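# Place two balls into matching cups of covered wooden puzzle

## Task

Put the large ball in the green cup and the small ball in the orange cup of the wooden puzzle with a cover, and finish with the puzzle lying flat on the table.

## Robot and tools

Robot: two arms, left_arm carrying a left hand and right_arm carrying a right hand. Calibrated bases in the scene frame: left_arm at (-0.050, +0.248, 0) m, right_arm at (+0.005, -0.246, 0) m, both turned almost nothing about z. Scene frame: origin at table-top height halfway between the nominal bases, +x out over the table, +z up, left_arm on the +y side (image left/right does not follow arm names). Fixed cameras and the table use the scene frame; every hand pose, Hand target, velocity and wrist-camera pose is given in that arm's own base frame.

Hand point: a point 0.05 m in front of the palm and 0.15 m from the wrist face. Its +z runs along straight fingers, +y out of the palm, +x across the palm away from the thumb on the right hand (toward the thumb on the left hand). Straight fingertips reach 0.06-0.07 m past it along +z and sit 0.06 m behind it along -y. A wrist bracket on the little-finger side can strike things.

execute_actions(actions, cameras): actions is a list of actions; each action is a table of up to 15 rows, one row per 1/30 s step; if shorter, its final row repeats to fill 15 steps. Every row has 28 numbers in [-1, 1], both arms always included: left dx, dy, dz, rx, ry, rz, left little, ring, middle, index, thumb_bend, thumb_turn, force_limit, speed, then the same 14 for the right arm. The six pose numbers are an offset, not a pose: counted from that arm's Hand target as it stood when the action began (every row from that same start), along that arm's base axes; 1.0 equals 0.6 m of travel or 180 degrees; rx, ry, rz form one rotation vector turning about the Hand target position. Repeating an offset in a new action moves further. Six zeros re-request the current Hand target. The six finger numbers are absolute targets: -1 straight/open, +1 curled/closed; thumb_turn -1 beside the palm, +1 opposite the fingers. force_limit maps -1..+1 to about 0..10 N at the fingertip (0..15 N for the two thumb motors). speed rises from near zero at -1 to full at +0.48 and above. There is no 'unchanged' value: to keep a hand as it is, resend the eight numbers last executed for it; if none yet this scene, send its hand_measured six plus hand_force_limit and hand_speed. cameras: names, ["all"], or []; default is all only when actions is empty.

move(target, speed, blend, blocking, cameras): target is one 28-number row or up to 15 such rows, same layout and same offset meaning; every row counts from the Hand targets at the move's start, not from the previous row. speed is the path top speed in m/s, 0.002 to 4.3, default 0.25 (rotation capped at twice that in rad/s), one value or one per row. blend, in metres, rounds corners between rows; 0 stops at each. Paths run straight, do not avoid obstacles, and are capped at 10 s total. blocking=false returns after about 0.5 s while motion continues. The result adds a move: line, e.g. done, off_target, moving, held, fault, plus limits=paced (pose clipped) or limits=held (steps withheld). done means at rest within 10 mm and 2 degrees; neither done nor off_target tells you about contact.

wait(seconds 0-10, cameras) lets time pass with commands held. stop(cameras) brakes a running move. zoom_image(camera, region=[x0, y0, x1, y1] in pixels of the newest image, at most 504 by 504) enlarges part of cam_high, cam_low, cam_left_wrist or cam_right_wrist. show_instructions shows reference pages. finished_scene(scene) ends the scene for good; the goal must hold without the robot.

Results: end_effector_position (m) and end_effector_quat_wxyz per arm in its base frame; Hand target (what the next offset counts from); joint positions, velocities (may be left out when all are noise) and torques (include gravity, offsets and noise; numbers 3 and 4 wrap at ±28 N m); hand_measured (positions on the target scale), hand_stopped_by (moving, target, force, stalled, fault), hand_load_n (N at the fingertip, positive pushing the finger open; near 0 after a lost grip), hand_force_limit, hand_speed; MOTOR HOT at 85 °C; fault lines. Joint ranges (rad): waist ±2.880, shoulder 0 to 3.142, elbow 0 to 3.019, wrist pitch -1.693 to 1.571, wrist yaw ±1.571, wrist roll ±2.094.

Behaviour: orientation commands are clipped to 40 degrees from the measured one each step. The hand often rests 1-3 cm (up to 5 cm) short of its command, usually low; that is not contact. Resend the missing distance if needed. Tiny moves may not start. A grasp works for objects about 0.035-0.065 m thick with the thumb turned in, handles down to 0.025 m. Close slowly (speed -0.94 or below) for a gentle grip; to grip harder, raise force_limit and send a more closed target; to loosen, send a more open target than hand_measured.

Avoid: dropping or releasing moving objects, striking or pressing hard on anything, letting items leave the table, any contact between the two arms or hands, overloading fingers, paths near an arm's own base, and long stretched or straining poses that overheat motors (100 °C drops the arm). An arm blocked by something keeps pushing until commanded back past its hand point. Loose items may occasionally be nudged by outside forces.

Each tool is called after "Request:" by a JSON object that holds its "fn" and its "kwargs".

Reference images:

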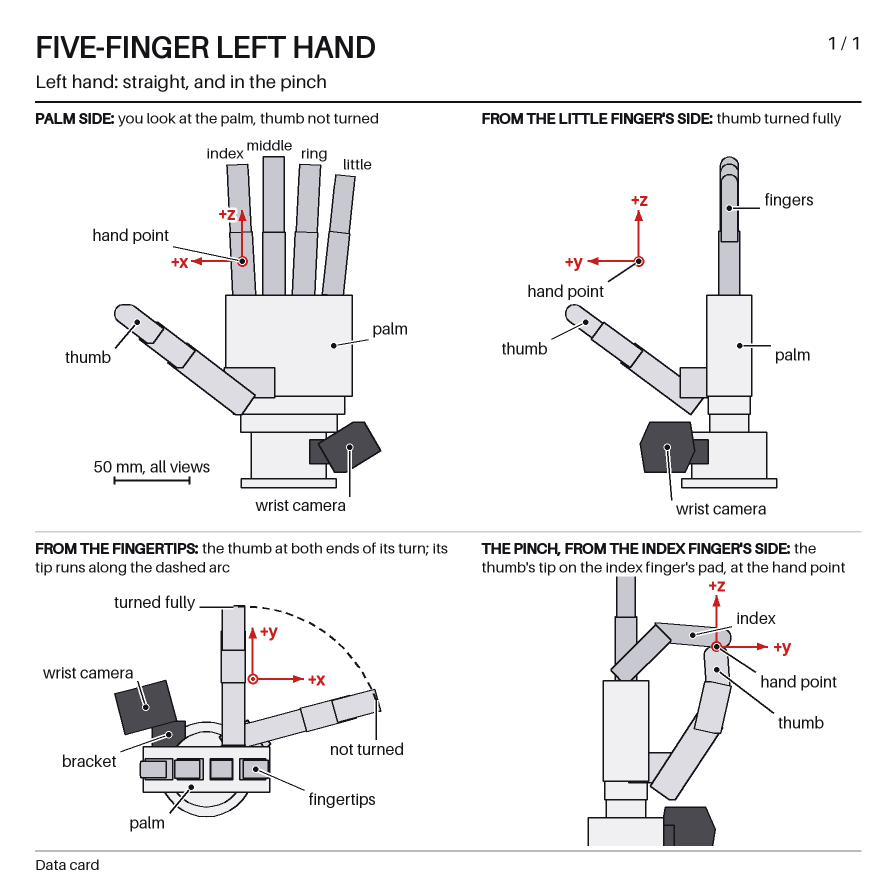

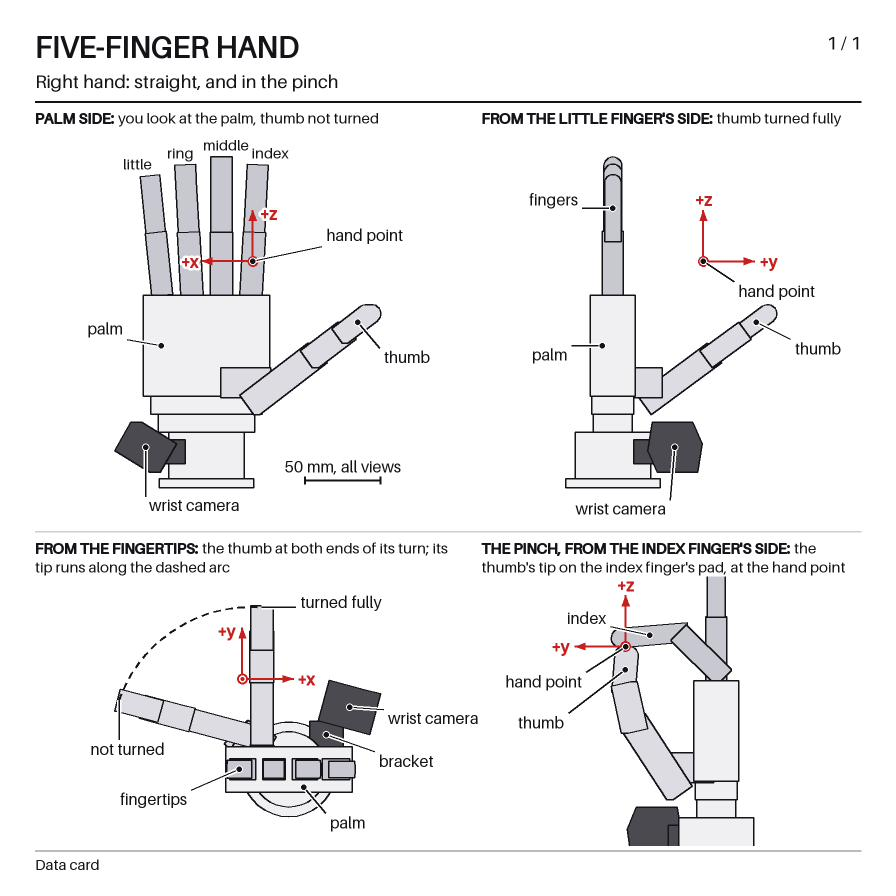

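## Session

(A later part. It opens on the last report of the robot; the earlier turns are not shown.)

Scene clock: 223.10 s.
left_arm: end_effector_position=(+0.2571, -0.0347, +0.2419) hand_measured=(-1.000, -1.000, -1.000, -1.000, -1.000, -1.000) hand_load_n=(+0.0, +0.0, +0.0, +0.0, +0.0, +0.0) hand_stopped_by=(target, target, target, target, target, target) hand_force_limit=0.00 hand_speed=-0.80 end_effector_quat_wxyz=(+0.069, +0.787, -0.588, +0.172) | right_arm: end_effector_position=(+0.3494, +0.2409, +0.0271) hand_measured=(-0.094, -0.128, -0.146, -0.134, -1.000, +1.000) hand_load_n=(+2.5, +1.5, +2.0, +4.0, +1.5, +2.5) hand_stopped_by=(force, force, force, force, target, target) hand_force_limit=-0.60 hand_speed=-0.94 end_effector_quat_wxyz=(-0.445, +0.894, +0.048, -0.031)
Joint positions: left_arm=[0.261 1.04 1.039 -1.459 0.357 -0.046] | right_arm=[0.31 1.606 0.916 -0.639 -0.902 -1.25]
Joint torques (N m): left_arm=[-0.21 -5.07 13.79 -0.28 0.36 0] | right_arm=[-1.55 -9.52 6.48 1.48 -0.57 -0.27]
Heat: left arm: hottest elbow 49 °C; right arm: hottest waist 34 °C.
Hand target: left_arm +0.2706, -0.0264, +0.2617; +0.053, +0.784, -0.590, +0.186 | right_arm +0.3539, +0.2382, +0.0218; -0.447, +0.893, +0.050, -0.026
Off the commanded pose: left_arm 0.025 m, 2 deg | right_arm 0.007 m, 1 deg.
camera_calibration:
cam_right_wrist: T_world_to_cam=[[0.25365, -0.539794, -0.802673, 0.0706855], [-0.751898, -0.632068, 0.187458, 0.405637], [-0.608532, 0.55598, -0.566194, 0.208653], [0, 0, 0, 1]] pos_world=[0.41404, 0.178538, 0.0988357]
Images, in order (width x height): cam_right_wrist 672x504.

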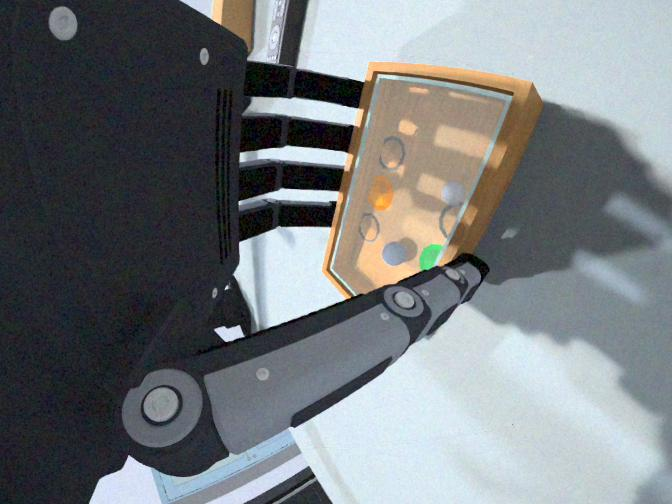

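Request:
{"fn": "move", "kwargs": {"target": [0,0,0,0,0,0,-1,-1,-1,-1,-1,-1,0,-0.8,0,0,0.15,0,0,0,0.2,0.2,0.2,0.2,-1,1,-0.6,-0.94], "cameras": ["cam_right_wrist","cam_low"], "speed": 0.05}}

Request:
{"fn": "zoom_image", "kwargs": {"camera": "cam_right_wrist", "region": [310, 50, 560, 300]}}

Scene clock: 231.20 s.
left_arm: end_effector_position=(+0.2571, -0.0347, +0.2419) hand_measured=(-1.000, -1.000, -1.000, -1.000, -1.000, -1.000) hand_load_n=(+0.0, +0.0, +0.0, +0.0, +0.0, -0.5) hand_stopped_by=(target, target, target, target, target, target) hand_force_limit=0.00 hand_speed=-0.80 end_effector_quat_wxyz=(+0.069, +0.787, -0.588, +0.172) | right_arm: end_effector_position=(+0.3278, +0.2340, +0.0822) hand_measured=(-0.094, -0.128, -0.146, -0.134, -1.000, +1.000) hand_load_n=(+2.0, +1.5, +2.0, +4.0, +1.5, +2.5) hand_stopped_by=(force, force, force, force, target, target) hand_force_limit=-0.60 hand_speed=-0.94 end_effector_quat_wxyz=(-0.437, +0.897, +0.034, -0.062)
Joint positions: left_arm=[0.261 1.04 1.039 -1.459 0.357 -0.046] | right_arm=[0.31 1.502 0.968 -0.869 -0.904 -1.256]
Joint torques (N m): left_arm=[-0.21 -5.01 13.78 -0.29 0.35 0] | right_arm=[-1.49 -11.69 11.49 0.06 -0.52 -0.2]
Heat: left arm: hottest elbow 49 °C; right arm: hottest waist 34 °C.
Hand target: left_arm +0.2706, -0.0264, +0.2617; +0.053, +0.784, -0.590, +0.186 | right_arm +0.3540, +0.2382, +0.1118; -0.447, +0.893, +0.050, -0.026
Off the commanded pose: left_arm 0.025 m, 2 deg | right_arm 0.040 m, 5 deg.
move: off_target (left_arm, right_arm)
camera_calibration:
cam_right_wrist: T_world_to_cam=[[0.202208, -0.555705, -0.806414, 0.137653], [-0.735176, -0.630138, 0.249886, 0.363631], [-0.647015, 0.542327, -0.53596, 0.243937], [0, 0, 0, 1]] pos_world=[0.39733, 0.173338, 0.150879]
Images, in order (width x height): cam_low 896x504, cam_right_wrist 672x504.

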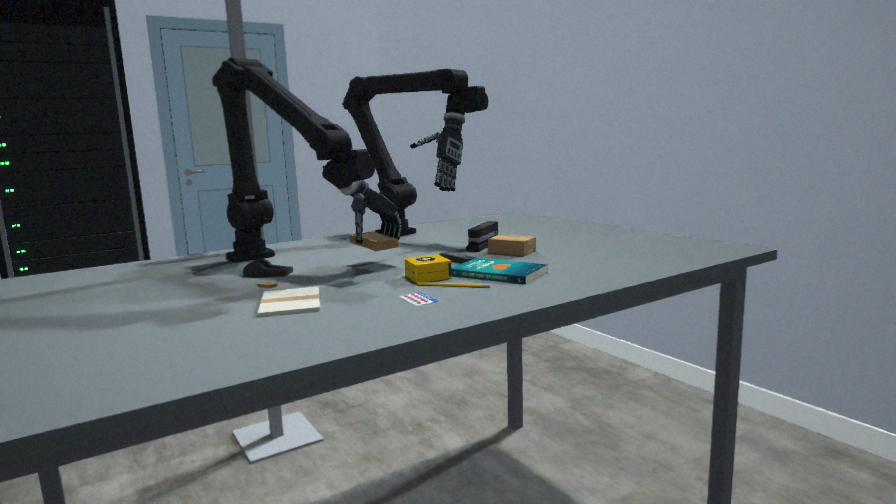

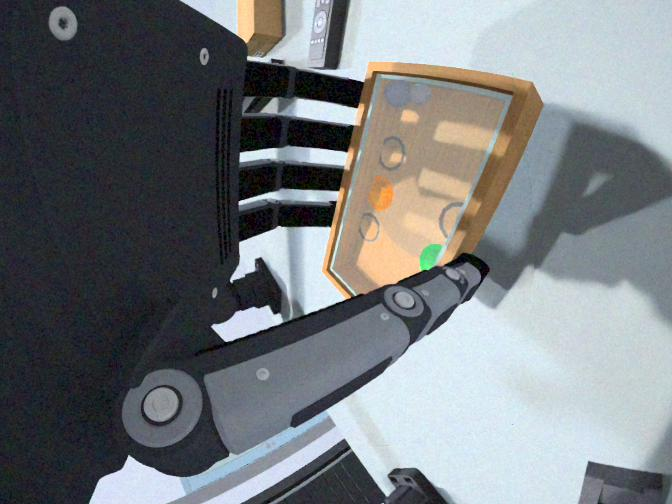

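Scaled by 2.016 from the camera's 672x504 image, which has a finer 960x720 frame.

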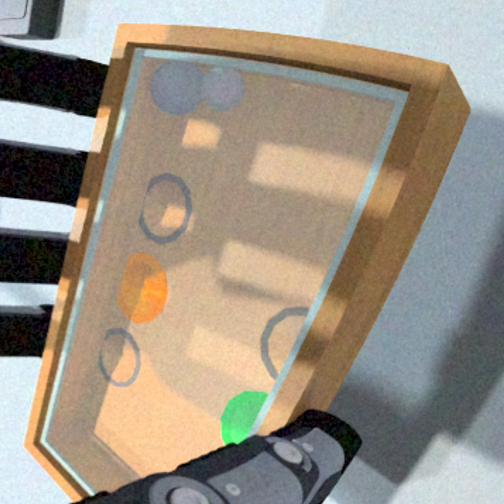

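Request:
{"fn": "move", "kwargs": {"target": [0,0,0,0,0,0,-1,-1,-1,-1,-1,-1,0,-0.8,0,0,0.05,0,0,0,0.2,0.2,0.2,0.2,-1,1,-0.6,-0.94], "cameras": ["cam_right_wrist"], "speed": 0.1}}

Scene clock: 265.00 s.
left_arm: end_effector_position=(+0.2571, -0.0347, +0.2419) hand_measured=(-1.000, -1.000, -1.000, -1.000, -1.000, -1.000) hand_load_n=(+0.0, +0.0, +0.0, +0.0, +0.0, +0.0) hand_stopped_by=(target, target, target, target, target, target) hand_force_limit=0.00 hand_speed=-0.80 end_effector_quat_wxyz=(+0.069, +0.787, -0.588, +0.172) | right_arm: end_effector_position=(+0.3298, +0.2345, +0.1125) hand_measured=(-0.094, -0.128, -0.146, -0.134, -1.000, +1.000) hand_load_n=(+2.5, +1.5, +1.5, +4.0, +1.5, +3.0) hand_stopped_by=(force, force, force, force, target, target) hand_force_limit=-0.60 hand_speed=-0.94 end_effector_quat_wxyz=(-0.437, +0.897, +0.035, -0.061)
Joint positions: left_arm=[0.261 1.04 1.039 -1.459 0.357 -0.046] | right_arm=[0.31 1.465 1.017 -0.952 -0.903 -1.256]
Joint torques (N m): left_arm=[-0.15 -5.07 13.79 -0.29 0.36 0] | right_arm=[-1.61 -11.16 11.88 0.36 -0.55 -0.2]
Heat: left arm: hottest elbow 49 °C; right arm: hottest waist 34 °C.
Hand target: left_arm +0.2706, -0.0264, +0.2617; +0.053, +0.784, -0.590, +0.186 | right_arm +0.3539, +0.2382, +0.1418; -0.447, +0.893, +0.050, -0.026
Off the commanded pose: left_arm 0.025 m, 2 deg | right_arm 0.038 m, 5 deg.
move: off_target (left_arm, right_arm)
camera_calibration:
cam_right_wrist: T_world_to_cam=[[0.204585, -0.55522, -0.806149, 0.161057], [-0.735977, -0.63023, 0.247282, 0.358544], [-0.645354, 0.542717, -0.537565, 0.260631], [0, 0, 0, 1]] pos_world=[0.39913, 0.173938, 0.181281]
Images, in order (width x height): cam_right_wrist 672x504.

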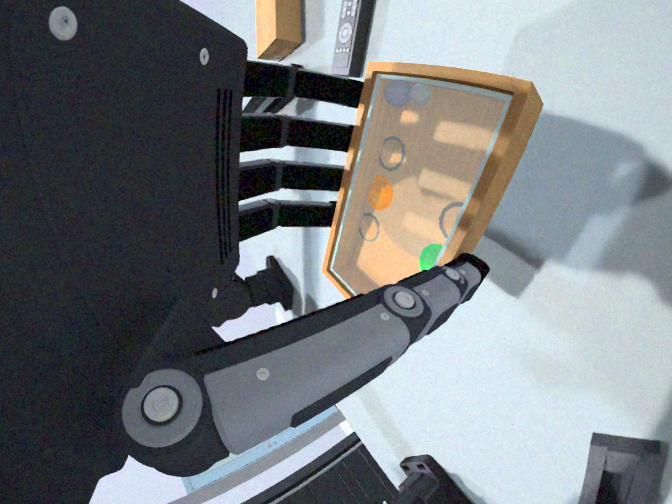

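Request:
{"fn": "move", "kwargs": {"target": [0,0,0,0,0,0,-1,-1,-1,-1,-1,-1,0,-0.8,0,0,0,0.05,0,0,0.2,0.2,0.2,0.2,-1,1,-0.6,-0.94], "cameras": ["cam_right_wrist"], "speed": 0.1}}

Request:
{"fn": "zoom_image", "kwargs": {"camera": "cam_right_wrist", "region": [310, 50, 560, 300]}}

Scene clock: 275.90 s.
left_arm: end_effector_position=(+0.2571, -0.0347, +0.2419) hand_measured=(-1.000, -1.000, -1.000, -1.000, -1.000, -1.000) hand_load_n=(+0.0, +0.0, +0.0, +0.0, +0.0, -0.5) hand_stopped_by=(target, target, target, target, target, target) hand_force_limit=0.00 hand_speed=-0.80 end_effector_quat_wxyz=(+0.069, +0.787, -0.588, +0.172) | right_arm: end_effector_position=(+0.3448, +0.2391, +0.1323) hand_measured=(-0.094, -0.128, -0.146, -0.134, -1.000, +1.000) hand_load_n=(+2.0, +1.5, +1.5, +4.0, +1.5, +2.5) hand_stopped_by=(force, force, force, force, target, target) hand_force_limit=-0.60 hand_speed=-0.94 end_effector_quat_wxyz=(-0.509, +0.858, +0.040, -0.044)
Joint positions: left_arm=[0.261 1.04 1.039 -1.459 0.357 -0.046] | right_arm=[0.253 1.465 1.017 -0.905 -1.06 -1.282]
Joint torques (N m): left_arm=[-0.15 -5.07 13.79 -0.31 0.36 0.01] | right_arm=[-1.44 -10.75 8.17 1.51 -0.74 -0.24]
Heat: left arm: hottest elbow 50 °C; right arm: hottest elbow 36 °C.
Hand target: left_arm +0.2706, -0.0264, +0.2617; +0.053, +0.784, -0.590, +0.186 | right_arm +0.3539, +0.2382, +0.1418; -0.515, +0.855, +0.052, -0.022
Off the commanded pose: left_arm 0.025 m, 2 deg | right_arm 0.013 m, 3 deg.
move: off_target (left_arm, right_arm)
camera_calibration:
cam_right_wrist: T_world_to_cam=[[0.218829, -0.418728, -0.881351, 0.148847], [-0.748378, -0.651622, 0.12377, 0.393322], [-0.626134, 0.6325, -0.455961, 0.23951], [0, 0, 0, 1]] pos_world=[0.411747, 0.167133, 0.191712]
Images, in order (width x height): cam_right_wrist 672x504.

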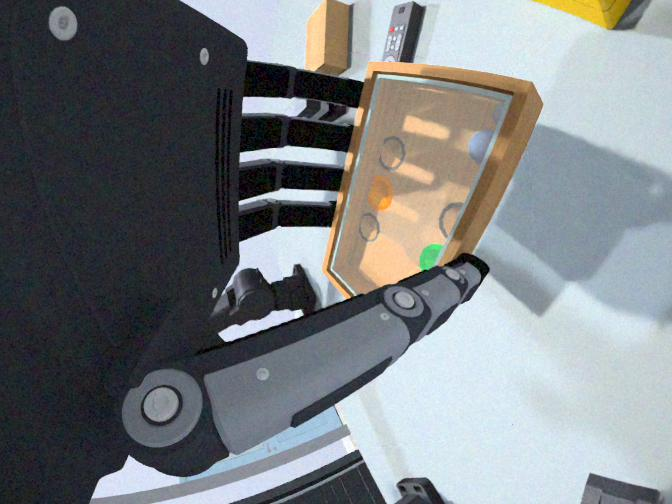

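Scaled by 2.016 from the camera's 672x504 image, which has a finer 960x720 frame.

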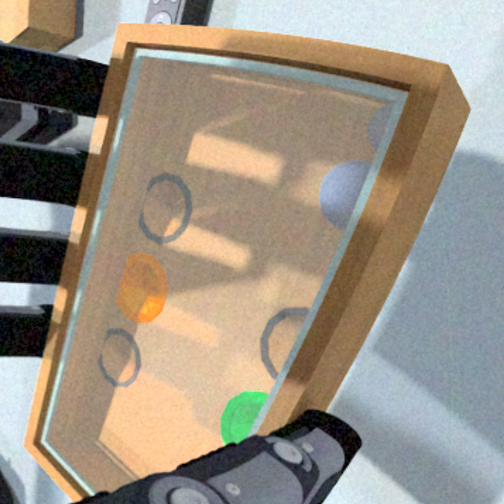

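Request:
{"fn": "move", "kwargs": {"target": [0,0,0,0,0,0,-1,-1,-1,-1,-1,-1,0,-0.8,0,0,0,0,-0.035,0,0.2,0.2,0.2,0.2,-1,1,-0.6,-0.94], "cameras": ["cam_right_wrist"], "speed": 0.06}}

Request:
{"fn": "zoom_image", "kwargs": {"camera": "cam_right_wrist", "region": [310, 50, 560, 300]}}

Scene clock: 287.73 s.
left_arm: end_effector_position=(+0.2571, -0.0347, +0.2419) hand_measured=(-1.000, -1.000, -1.000, -1.000, -1.000, -1.000) hand_load_n=(+0.0, +0.0, -0.5, +0.0, +0.0, +0.0) hand_stopped_by=(target, target, target, target, target, target) hand_force_limit=0.00 hand_speed=-0.80 end_effector_quat_wxyz=(+0.069, +0.787, -0.588, +0.172) | right_arm: end_effector_position=(+0.3500, +0.2369, +0.1306) hand_measured=(-0.094, -0.128, -0.146, -0.134, -1.000, +1.000) hand_load_n=(+2.0, +1.5, +2.0, +4.0, +1.0, +2.5) hand_stopped_by=(force, force, force, force, target, target) hand_force_limit=-0.60 hand_speed=-0.94 end_effector_quat_wxyz=(-0.508, +0.859, +0.064, +0.003)
Joint positions: left_arm=[0.261 1.04 1.039 -1.459 0.357 -0.046] | right_arm=[0.253 1.416 0.967 -0.801 -1.036 -1.282]
Joint torques (N m): left_arm=[-0.15 -5.07 13.79 -0.28 0.36 0.01] | right_arm=[-0.62 -11.11 7.62 1.62 -0.61 -0.25]
Heat: left arm: hottest elbow 50 °C; right arm: hottest elbow 35 °C.
Hand target: left_arm +0.2706, -0.0264, +0.2617; +0.053, +0.784, -0.590, +0.186 | right_arm +0.3540, +0.2383, +0.1419; -0.512, +0.855, +0.081, +0.025
Off the commanded pose: left_arm 0.025 m, 2 deg | right_arm 0.012 m, 3 deg.
move: off_target (left_arm, right_arm)
camera_calibration:
cam_right_wrist: T_world_to_cam=[[0.308182, -0.417767, -0.85469, 0.110347], [-0.761256, -0.647102, 0.0418077, 0.410114], [-0.570537, 0.637754, -0.517453, 0.230739], [0, 0, 0, 1]] pos_world=[0.40984, 0.16433, 0.196563]
Images, in order (width x height): cam_right_wrist 672x504.

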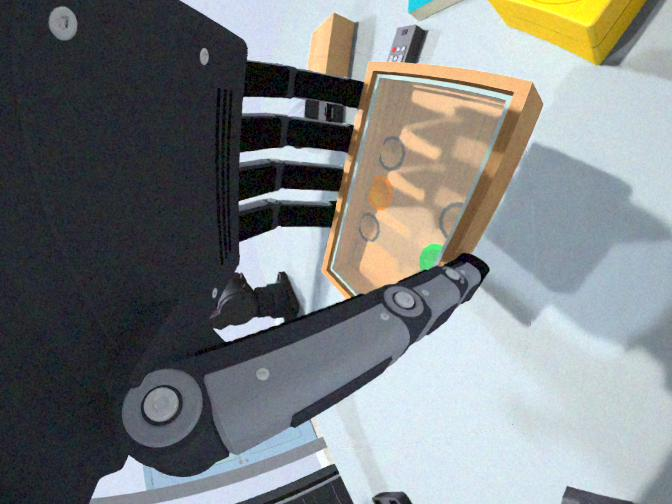

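Scaled by 2.016 from the camera's 672x504 image, which has a finer 960x720 frame.

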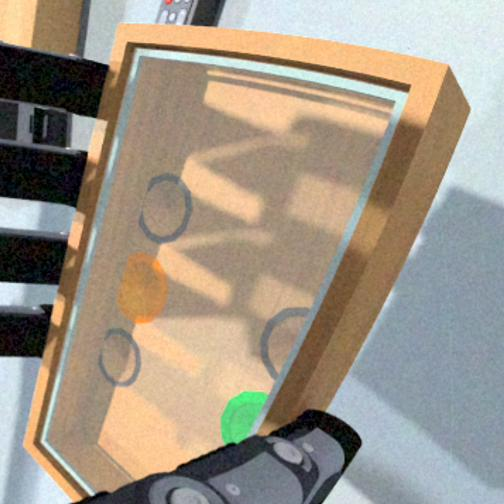

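Request:
{"fn": "move", "kwargs": {"target": [0,0,0,0,0,0,-1,-1,-1,-1,-1,-1,0,-0.8,0,0,0,-0.064,0,0,0.2,0.2,0.2,0.2,-1,1,-0.6,-0.94], "cameras": ["cam_right_wrist"], "speed": 0.06}}

Request:
{"fn": "zoom_image", "kwargs": {"camera": "cam_right_wrist", "region": [310, 50, 560, 300]}}

Scene clock: 300.87 s.
left_arm: end_effector_position=(+0.2571, -0.0347, +0.2419) hand_measured=(-1.000, -1.000, -1.000, -1.000, -1.000, -1.000) hand_load_n=(+0.0, +0.0, +0.0, +0.0, +0.0, +0.0) hand_stopped_by=(target, target, target, target, target, target) hand_force_limit=0.00 hand_speed=-0.80 end_effector_quat_wxyz=(+0.069, +0.787, -0.588, +0.172) | right_arm: end_effector_position=(+0.3337, +0.2273, +0.1087) hand_measured=(-0.094, -0.128, -0.146, -0.134, -1.000, +1.000) hand_load_n=(+2.0, +1.5, +2.0, +4.5, +1.5, +2.5) hand_stopped_by=(force, force, force, force, target, target) hand_force_limit=-0.60 hand_speed=-0.94 end_effector_quat_wxyz=(-0.415, +0.907, +0.064, -0.015)
Joint positions: left_arm=[0.261 1.04 1.039 -1.459 0.357 -0.046] | right_arm=[0.322 1.414 0.978 -0.893 -0.83 -1.282]
Joint torques (N m): left_arm=[-0.21 -5.07 13.79 -0.29 0.36 0.01] | right_arm=[0.09 -10.93 12.23 0.34 -0.44 -0.1]
Heat: left arm: hottest elbow 50 °C; right arm: hottest elbow 35 °C.
Hand target: left_arm +0.2706, -0.0264, +0.2617; +0.053, +0.784, -0.590, +0.186 | right_arm +0.3540, +0.2382, +0.1419; -0.423, +0.902, +0.083, +0.017
Off the commanded pose: left_arm 0.025 m, 2 deg | right_arm 0.040 m, 4 deg.
move: off_target (left_arm, right_arm)
camera_calibration:
cam_right_wrist: T_world_to_cam=[[0.298462, -0.585463, -0.75376, 0.123009], [-0.751559, -0.630957, 0.192488, 0.369092], [-0.588285, 0.509045, -0.628327, 0.263553], [0, 0, 0, 1]] pos_world=[0.395725, 0.170739, 0.187271]
Images, in order (width x height): cam_right_wrist 672x504.

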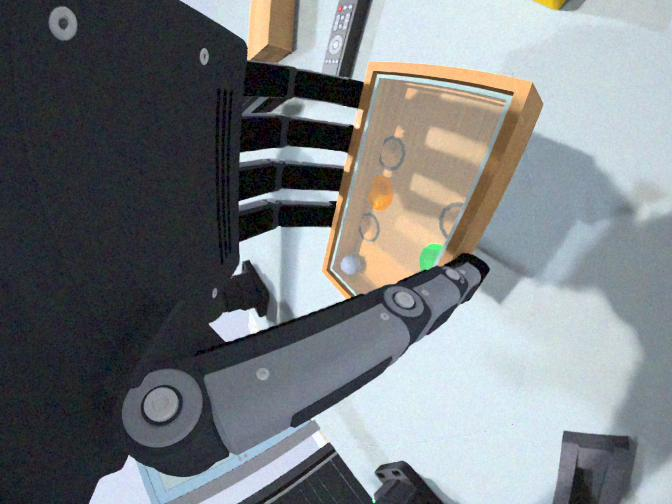

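Scaled by 2.016 from the camera's 672x504 image, which has a finer 960x720 frame.

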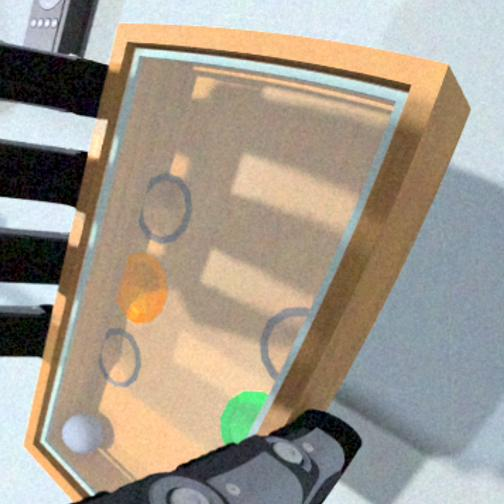

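Request:
{"fn": "wait", "kwargs": {"seconds": 0.1, "cameras": ["all"]}}

Scene clock: 313.13 s.
left_arm: end_effector_position=(+0.2571, -0.0347, +0.2419) hand_measured=(-1.000, -1.000, -1.000, -1.000, -1.000, -1.000) hand_load_n=(+0.0, +0.0, +0.0, +0.0, +0.0, +0.0) hand_stopped_by=(target, target, target, target, target, target) hand_force_limit=0.00 hand_speed=-0.80 end_effector_quat_wxyz=(+0.069, +0.787, -0.588, +0.172) | right_arm: end_effector_position=(+0.3336, +0.2272, +0.1087) hand_measured=(-0.094, -0.128, -0.146, -0.134, -1.000, +1.000) hand_load_n=(+2.0, +1.5, +2.0, +4.0, +1.5, +2.5) hand_stopped_by=(force, force, force, force, target, target) hand_force_limit=-0.60 hand_speed=-0.94 end_effector_quat_wxyz=(-0.415, +0.907, +0.064, -0.015)
Joint positions: left_arm=[0.261 1.04 1.039 -1.459 0.357 -0.046] | right_arm=[0.322 1.414 0.978 -0.894 -0.83 -1.282]
Joint torques (N m): left_arm=[-0.21 -5.13 13.79 -0.28 0.35 0] | right_arm=[0.09 -10.81 12.22 0.47 -0.45 -0.1]
Heat: left arm: hottest elbow 50 °C; right arm: hottest elbow 35 °C.
Hand target: left_arm +0.2706, -0.0264, +0.2617; +0.053, +0.784, -0.590, +0.186 | right_arm +0.3539, +0.2382, +0.1419; -0.423, +0.902, +0.083, +0.017
Off the commanded pose: left_arm 0.025 m, 2 deg | right_arm 0.041 m, 4 deg.
wait: 0.10 s; at rest from the start
camera_calibration:
cam_left_wrist: T_world_to_cam=[[0.988652, 0.0368474, 0.145637, -0.281694], [-0.0910584, -0.624075, 0.776041, -0.190776], [0.119484, -0.780495, -0.613637, 0.212954], [0, 0, 0, 1]] pos_world=[0.235681, 0.0575306, 0.319751]
cam_right_wrist: T_world_to_cam=[[0.298224, -0.585585, -0.753759, 0.123153], [-0.751501, -0.630923, 0.192825, 0.368926], [-0.588479, 0.508946, -0.628225, 0.263568], [0, 0, 0, 1]] pos_world=[0.395625, 0.170739, 0.18727]

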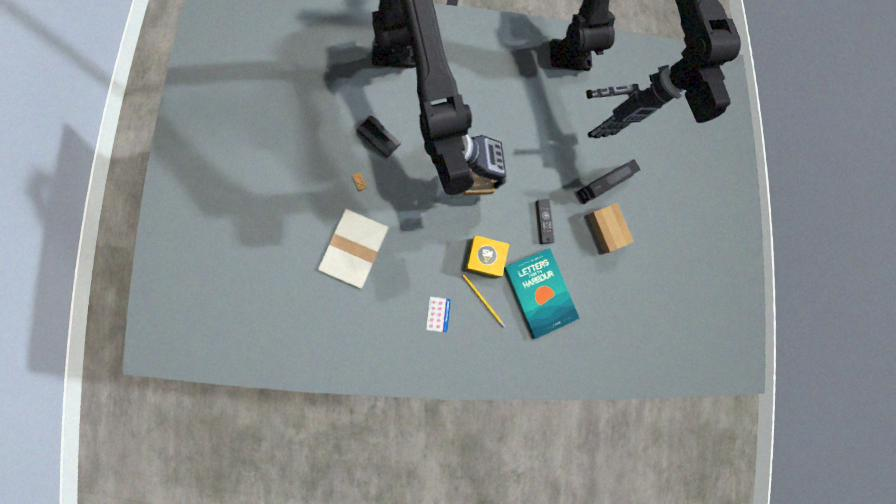

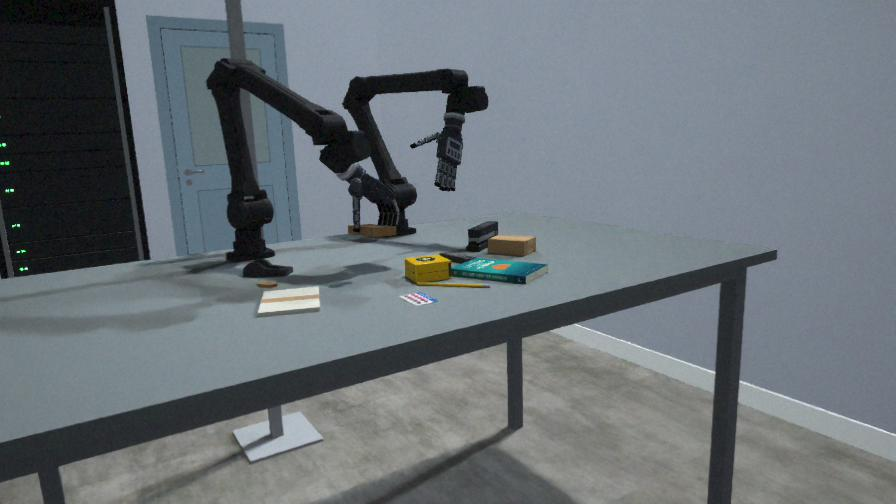

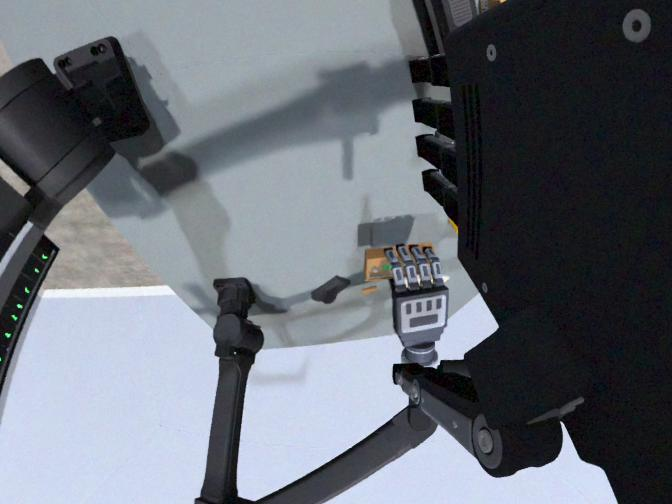

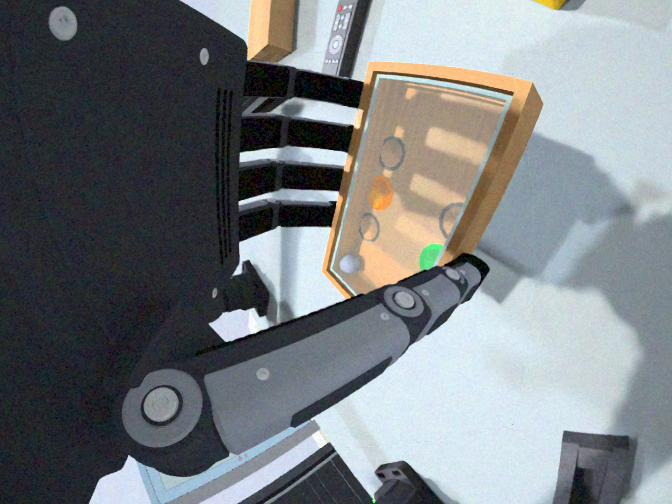

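Request:
{"fn": "zoom_image", "kwargs": {"camera": "cam_left_wrist", "region": [350, 230, 450, 300]}}

Scaled by 5.040 from the camera's 672x504 image, which has a finer 960x720 frame.

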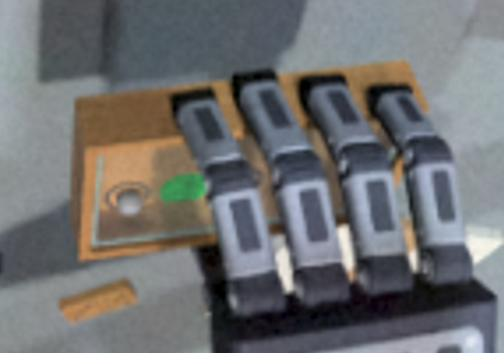

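Request:
{"fn": "move", "kwargs": {"target": [0,0,0,0,0,0,-1,-1,-1,-1,-1,-1,0,-0.8,0,0,0,0.032,0.034,0,0.2,0.2,0.2,0.2,-1,1,-0.6,-0.94], "cameras": ["cam_right_wrist","cam_left_wrist"], "speed": 0.06}}

Request:
{"fn": "zoom_image", "kwargs": {"camera": "cam_right_wrist", "region": [310, 50, 560, 300]}}

Request:
{"fn": "zoom_image", "kwargs": {"camera": "cam_left_wrist", "region": [350, 230, 450, 300]}}

Scene clock: 340.90 s.
left_arm: end_effector_position=(+0.2571, -0.0347, +0.2419) hand_measured=(-1.000, -1.000, -1.000, -1.000, -1.000, -1.000) hand_load_n=(+0.0, +0.0, +0.0, +0.0, +0.0, +0.0) hand_stopped_by=(target, target, target, target, target, target) hand_force_limit=0.00 hand_speed=-0.80 end_effector_quat_wxyz=(+0.069, +0.787, -0.588, +0.172) | right_arm: end_effector_position=(+0.3295, +0.2341, +0.1235) hand_measured=(-0.094, -0.128, -0.146, -0.134, -1.000, +1.000) hand_load_n=(+2.0, +1.5, +2.0, +4.0, +1.0, +2.5) hand_stopped_by=(force, force, force, force, target, target) hand_force_limit=-0.60 hand_speed=-0.94 end_effector_quat_wxyz=(-0.465, +0.883, +0.047, -0.049)
Joint positions: left_arm=[0.261 1.04 1.039 -1.459 0.357 -0.046] | right_arm=[0.289 1.439 1.003 -0.947 -0.962 -1.289]
Joint torques (N m): left_arm=[-0.21 -5.07 13.79 -0.28 0.36 0.01] | right_arm=[-1.55 -8.35 12 0.34 -0.68 -0.26]
Heat: left arm: hottest elbow 50 °C; right arm: hottest elbow 36 °C.
Hand target: left_arm +0.2706, -0.0264, +0.2617; +0.053, +0.784, -0.590, +0.186 | right_arm +0.3539, +0.2381, +0.1418; -0.472, +0.879, +0.059, -0.027
Off the commanded pose: left_arm 0.025 m, 2 deg | right_arm 0.031 m, 3 deg.
move: off_target (left_arm, right_arm)
camera_calibration:
cam_left_wrist: T_world_to_cam=[[0.988652, 0.0368474, 0.145637, -0.281694], [-0.0910584, -0.624075, 0.776041, -0.190776], [0.119484, -0.780495, -0.613637, 0.212954], [0, 0, 0, 1]] pos_world=[0.235681, 0.0575306, 0.319751]
cam_right_wrist: T_world_to_cam=[[0.231286, -0.500316, -0.834381, 0.151585], [-0.736262, -0.650621, 0.186041, 0.367757], [-0.635945, 0.571294, -0.518843, 0.254447], [0, 0, 0, 1]] pos_world=[0.39752, 0.169746, 0.190079]
Images, in order (width x height): cam_left_wrist 672x504, cam_right_wrist 672x504.

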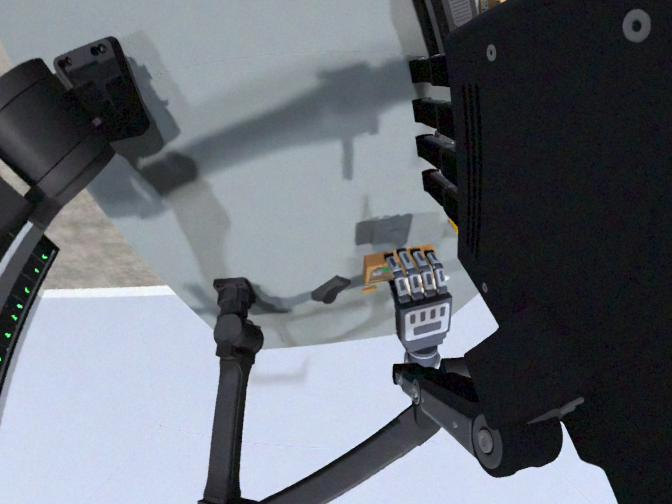

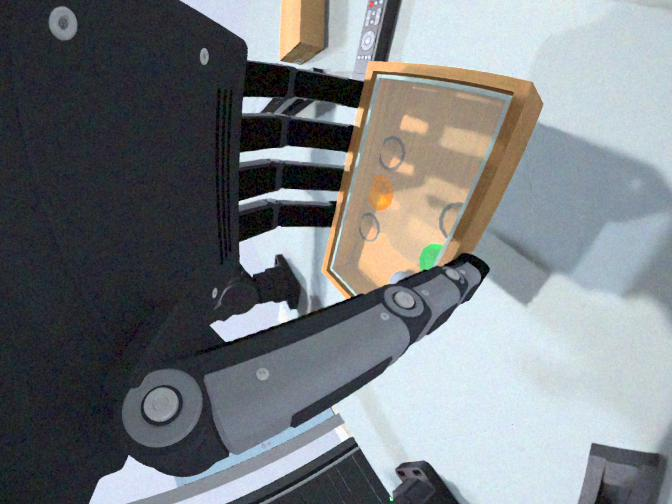

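Scaled by 2.016 from the camera's 672x504 image, which has a finer 960x720 frame.

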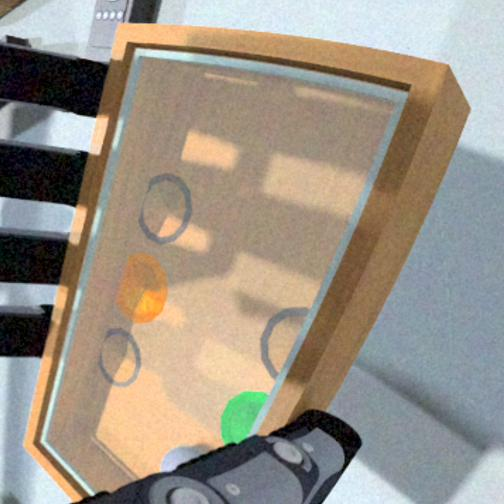

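Scaled by 5.040 from the camera's 672x504 image, which has a finer 960x720 frame.

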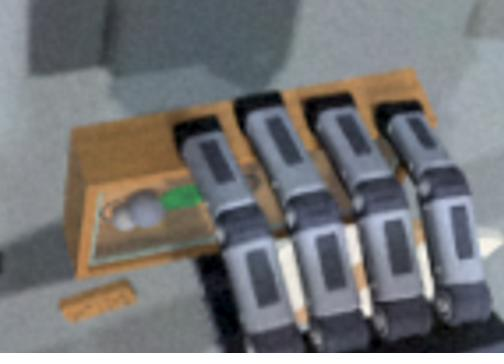

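Request:
{"fn": "move", "kwargs": {"target": [0,0,0,0,0,0,-1,-1,-1,-1,-1,-1,0,-0.8,0,0,0,0.005,0.012,0,0.2,0.2,0.2,0.2,-1,1,-0.6,-0.94], "cameras": ["cam_right_wrist","cam_left_wrist"], "speed": 0.06}}

Request:
{"fn": "zoom_image", "kwargs": {"camera": "cam_right_wrist", "region": [310, 50, 560, 300]}}

Request:
{"fn": "zoom_image", "kwargs": {"camera": "cam_left_wrist", "region": [350, 230, 450, 300]}}

Scene clock: 356.97 s.
left_arm: end_effector_position=(+0.2571, -0.0347, +0.2419) hand_measured=(-1.000, -1.000, -1.000, -1.000, -1.000, -1.000) hand_load_n=(+0.0, +0.0, +0.0, +0.0, -0.5, +0.0) hand_stopped_by=(target, target, target, target, target, target) hand_force_limit=0.00 hand_speed=-0.80 end_effector_quat_wxyz=(+0.069, +0.787, -0.588, +0.172) | right_arm: end_effector_position=(+0.3296, +0.2345, +0.1245) hand_measured=(-0.094, -0.128, -0.146, -0.134, -1.000, +1.000) hand_load_n=(+2.0, +1.5, +1.5, +4.0, +1.5, +3.0) hand_stopped_by=(force, force, force, force, target, target) hand_force_limit=-0.60 hand_speed=-0.94 end_effector_quat_wxyz=(-0.473, +0.878, +0.039, -0.065)
Joint positions: left_arm=[0.261 1.04 1.039 -1.459 0.357 -0.046] | right_arm=[0.28 1.461 1.02 -0.977 -0.988 -1.297]
Joint torques (N m): left_arm=[-0.21 -5.07 13.79 -0.31 0.36 0.01] | right_arm=[-1.55 -8.64 12.08 0.36 -0.71 -0.28]
Heat: left arm: hottest elbow 50 °C; right arm: hottest elbow 37 °C.
Hand target: left_arm +0.2706, -0.0264, +0.2617; +0.053, +0.784, -0.590, +0.186 | right_arm +0.3540, +0.2382, +0.1419; -0.480, +0.875, +0.050, -0.043
Off the commanded pose: left_arm 0.025 m, 2 deg | right_arm 0.030 m, 3 deg.
move: off_target (left_arm, right_arm)
camera_calibration:
cam_left_wrist: T_world_to_cam=[[0.988652, 0.0368474, 0.145637, -0.281694], [-0.0910584, -0.624075, 0.776041, -0.190776], [0.119484, -0.780495, -0.613637, 0.212954], [0, 0, 0, 1]] pos_world=[0.235681, 0.0575306, 0.319751]
cam_right_wrist: T_world_to_cam=[[0.200423, -0.486918, -0.850142, 0.161548], [-0.729675, -0.653239, 0.20212, 0.364345], [-0.653762, 0.579818, -0.486216, 0.254595], [0, 0, 0, 1]] pos_world=[0.399921, 0.169046, 0.187486]
Images, in order (width x height): cam_left_wrist 672x504, cam_right_wrist 672x504.

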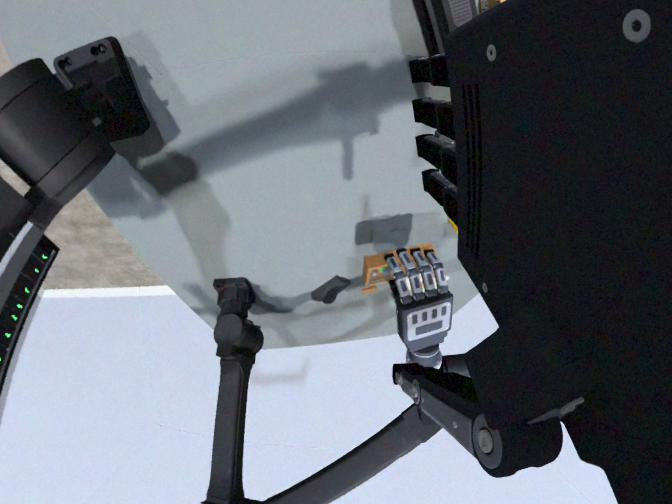

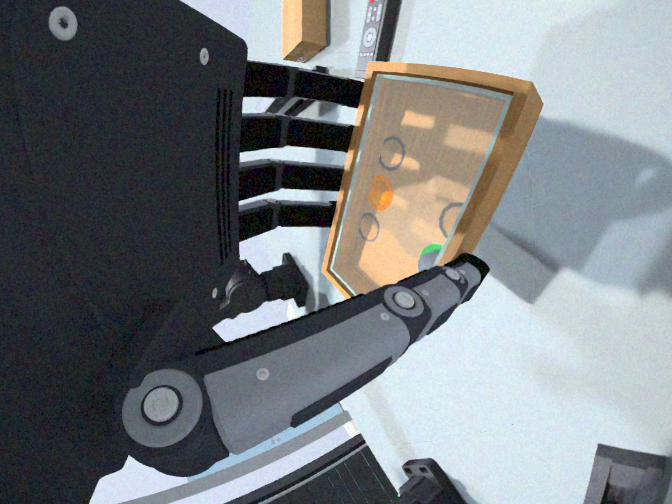

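Scaled by 2.016 from the camera's 672x504 image, which has a finer 960x720 frame.

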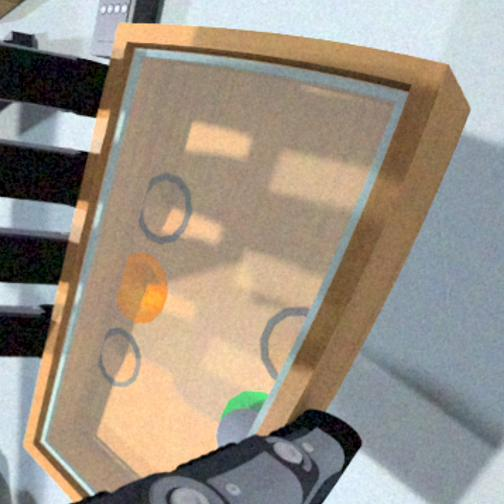

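Scaled by 5.040 from the camera's 672x504 image, which has a finer 960x720 frame.

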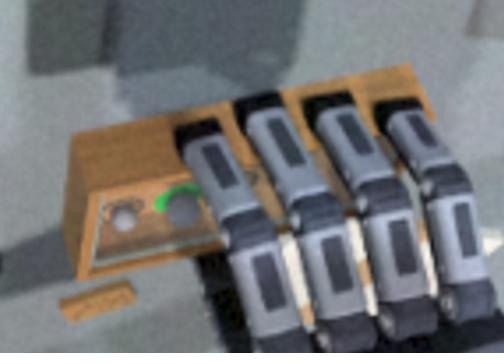

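Request:
{"fn": "move", "kwargs": {"target": [0,0,0,0,0,0,-1,-1,-1,-1,-1,-1,0,-0.8,0,0,0,-0.047,0,0,0.2,0.2,0.2,0.2,-1,1,-0.6,-0.94], "cameras": ["cam_right_wrist","cam_left_wrist"], "speed": 0.06}}

Request:
{"fn": "zoom_image", "kwargs": {"camera": "cam_right_wrist", "region": [310, 50, 560, 300]}}

Request:
{"fn": "zoom_image", "kwargs": {"camera": "cam_left_wrist", "region": [350, 230, 450, 300]}}

Scene clock: 371.13 s.
left_arm: end_effector_position=(+0.2571, -0.0347, +0.2419) hand_measured=(-1.000, -1.000, -1.000, -1.000, -1.000, -1.000) hand_load_n=(+0.0, +0.0, +0.0, +0.0, +0.0, +0.0) hand_stopped_by=(target, target, target, target, target, target) hand_force_limit=0.00 hand_speed=-0.80 end_effector_quat_wxyz=(+0.069, +0.787, -0.588, +0.172) | right_arm: end_effector_position=(+0.3358, +0.2276, +0.1238) hand_measured=(-0.094, -0.128, -0.146, -0.134, -1.000, +1.000) hand_load_n=(+2.5, +1.5, +2.0, +4.0, +1.0, +2.5) hand_stopped_by=(force, force, force, force, target, target) hand_force_limit=-0.60 hand_speed=-0.94 end_effector_quat_wxyz=(-0.410, +0.909, +0.042, -0.059)
Joint positions: left_arm=[0.261 1.04 1.039 -1.459 0.357 -0.046] | right_arm=[0.315 1.464 1.069 -1.032 -0.845 -1.283]
Joint torques (N m): left_arm=[-0.21 -5.07 13.79 -0.29 0.36 0.01] | right_arm=[0.15 -9.17 12.23 0.09 -0.44 0.04]
Heat: left arm: hottest elbow 51 °C; right arm: hottest elbow 37 °C.
Hand target: left_arm +0.2706, -0.0264, +0.2617; +0.053, +0.784, -0.590, +0.186 | right_arm +0.3540, +0.2382, +0.1418; -0.414, +0.908, +0.047, -0.047
Off the commanded pose: left_arm 0.025 m, 2 deg | right_arm 0.028 m, 2 deg.
move: off_target (left_arm, right_arm)
camera_calibration:
cam_left_wrist: T_world_to_cam=[[0.988652, 0.0368474, 0.145637, -0.281694], [-0.0910584, -0.624075, 0.776041, -0.190776], [0.119484, -0.780495, -0.613637, 0.212954], [0, 0, 0, 1]] pos_world=[0.235681, 0.0575306, 0.319751]
cam_right_wrist: T_world_to_cam=[[0.221704, -0.599091, -0.769375, 0.164788], [-0.731352, -0.624026, 0.275164, 0.349308], [-0.644958, 0.501679, -0.576496, 0.288364], [0, 0, 0, 1]] pos_world=[0.404915, 0.172034, 0.196907]
Images, in order (width x height): cam_left_wrist 672x504, cam_right_wrist 672x504.

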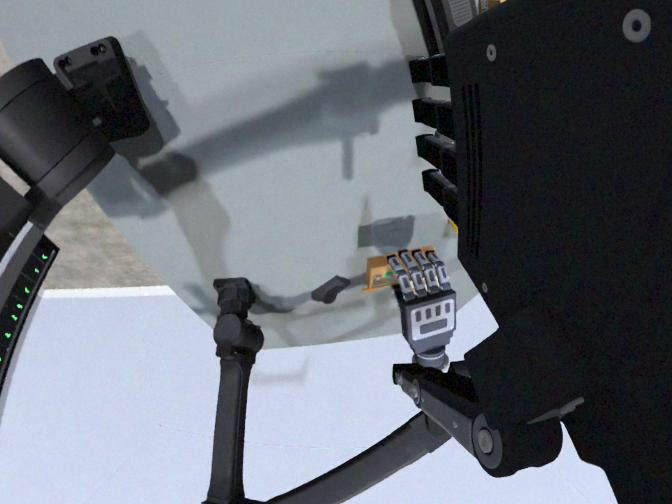

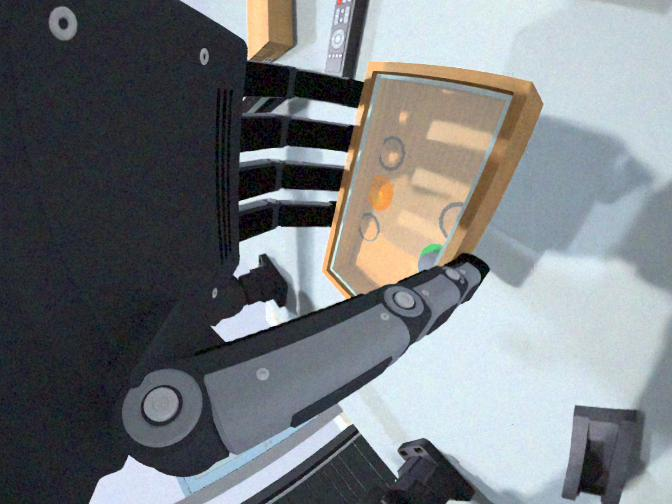

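Scaled by 2.016 from the camera's 672x504 image, which has a finer 960x720 frame.

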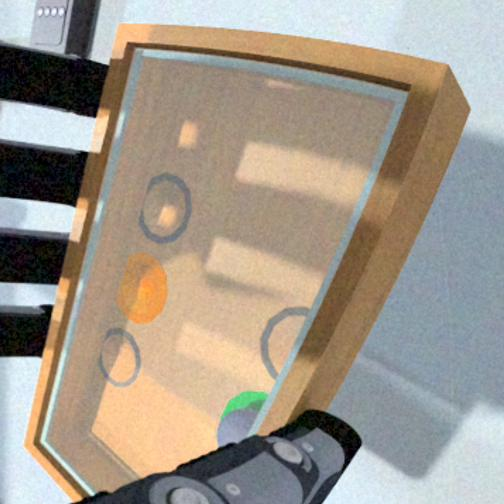

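Scaled by 5.040 from the camera's 672x504 image, which has a finer 960x720 frame.

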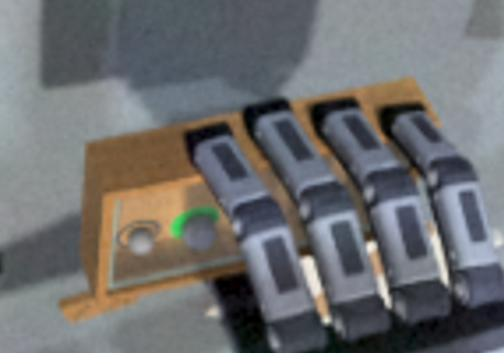

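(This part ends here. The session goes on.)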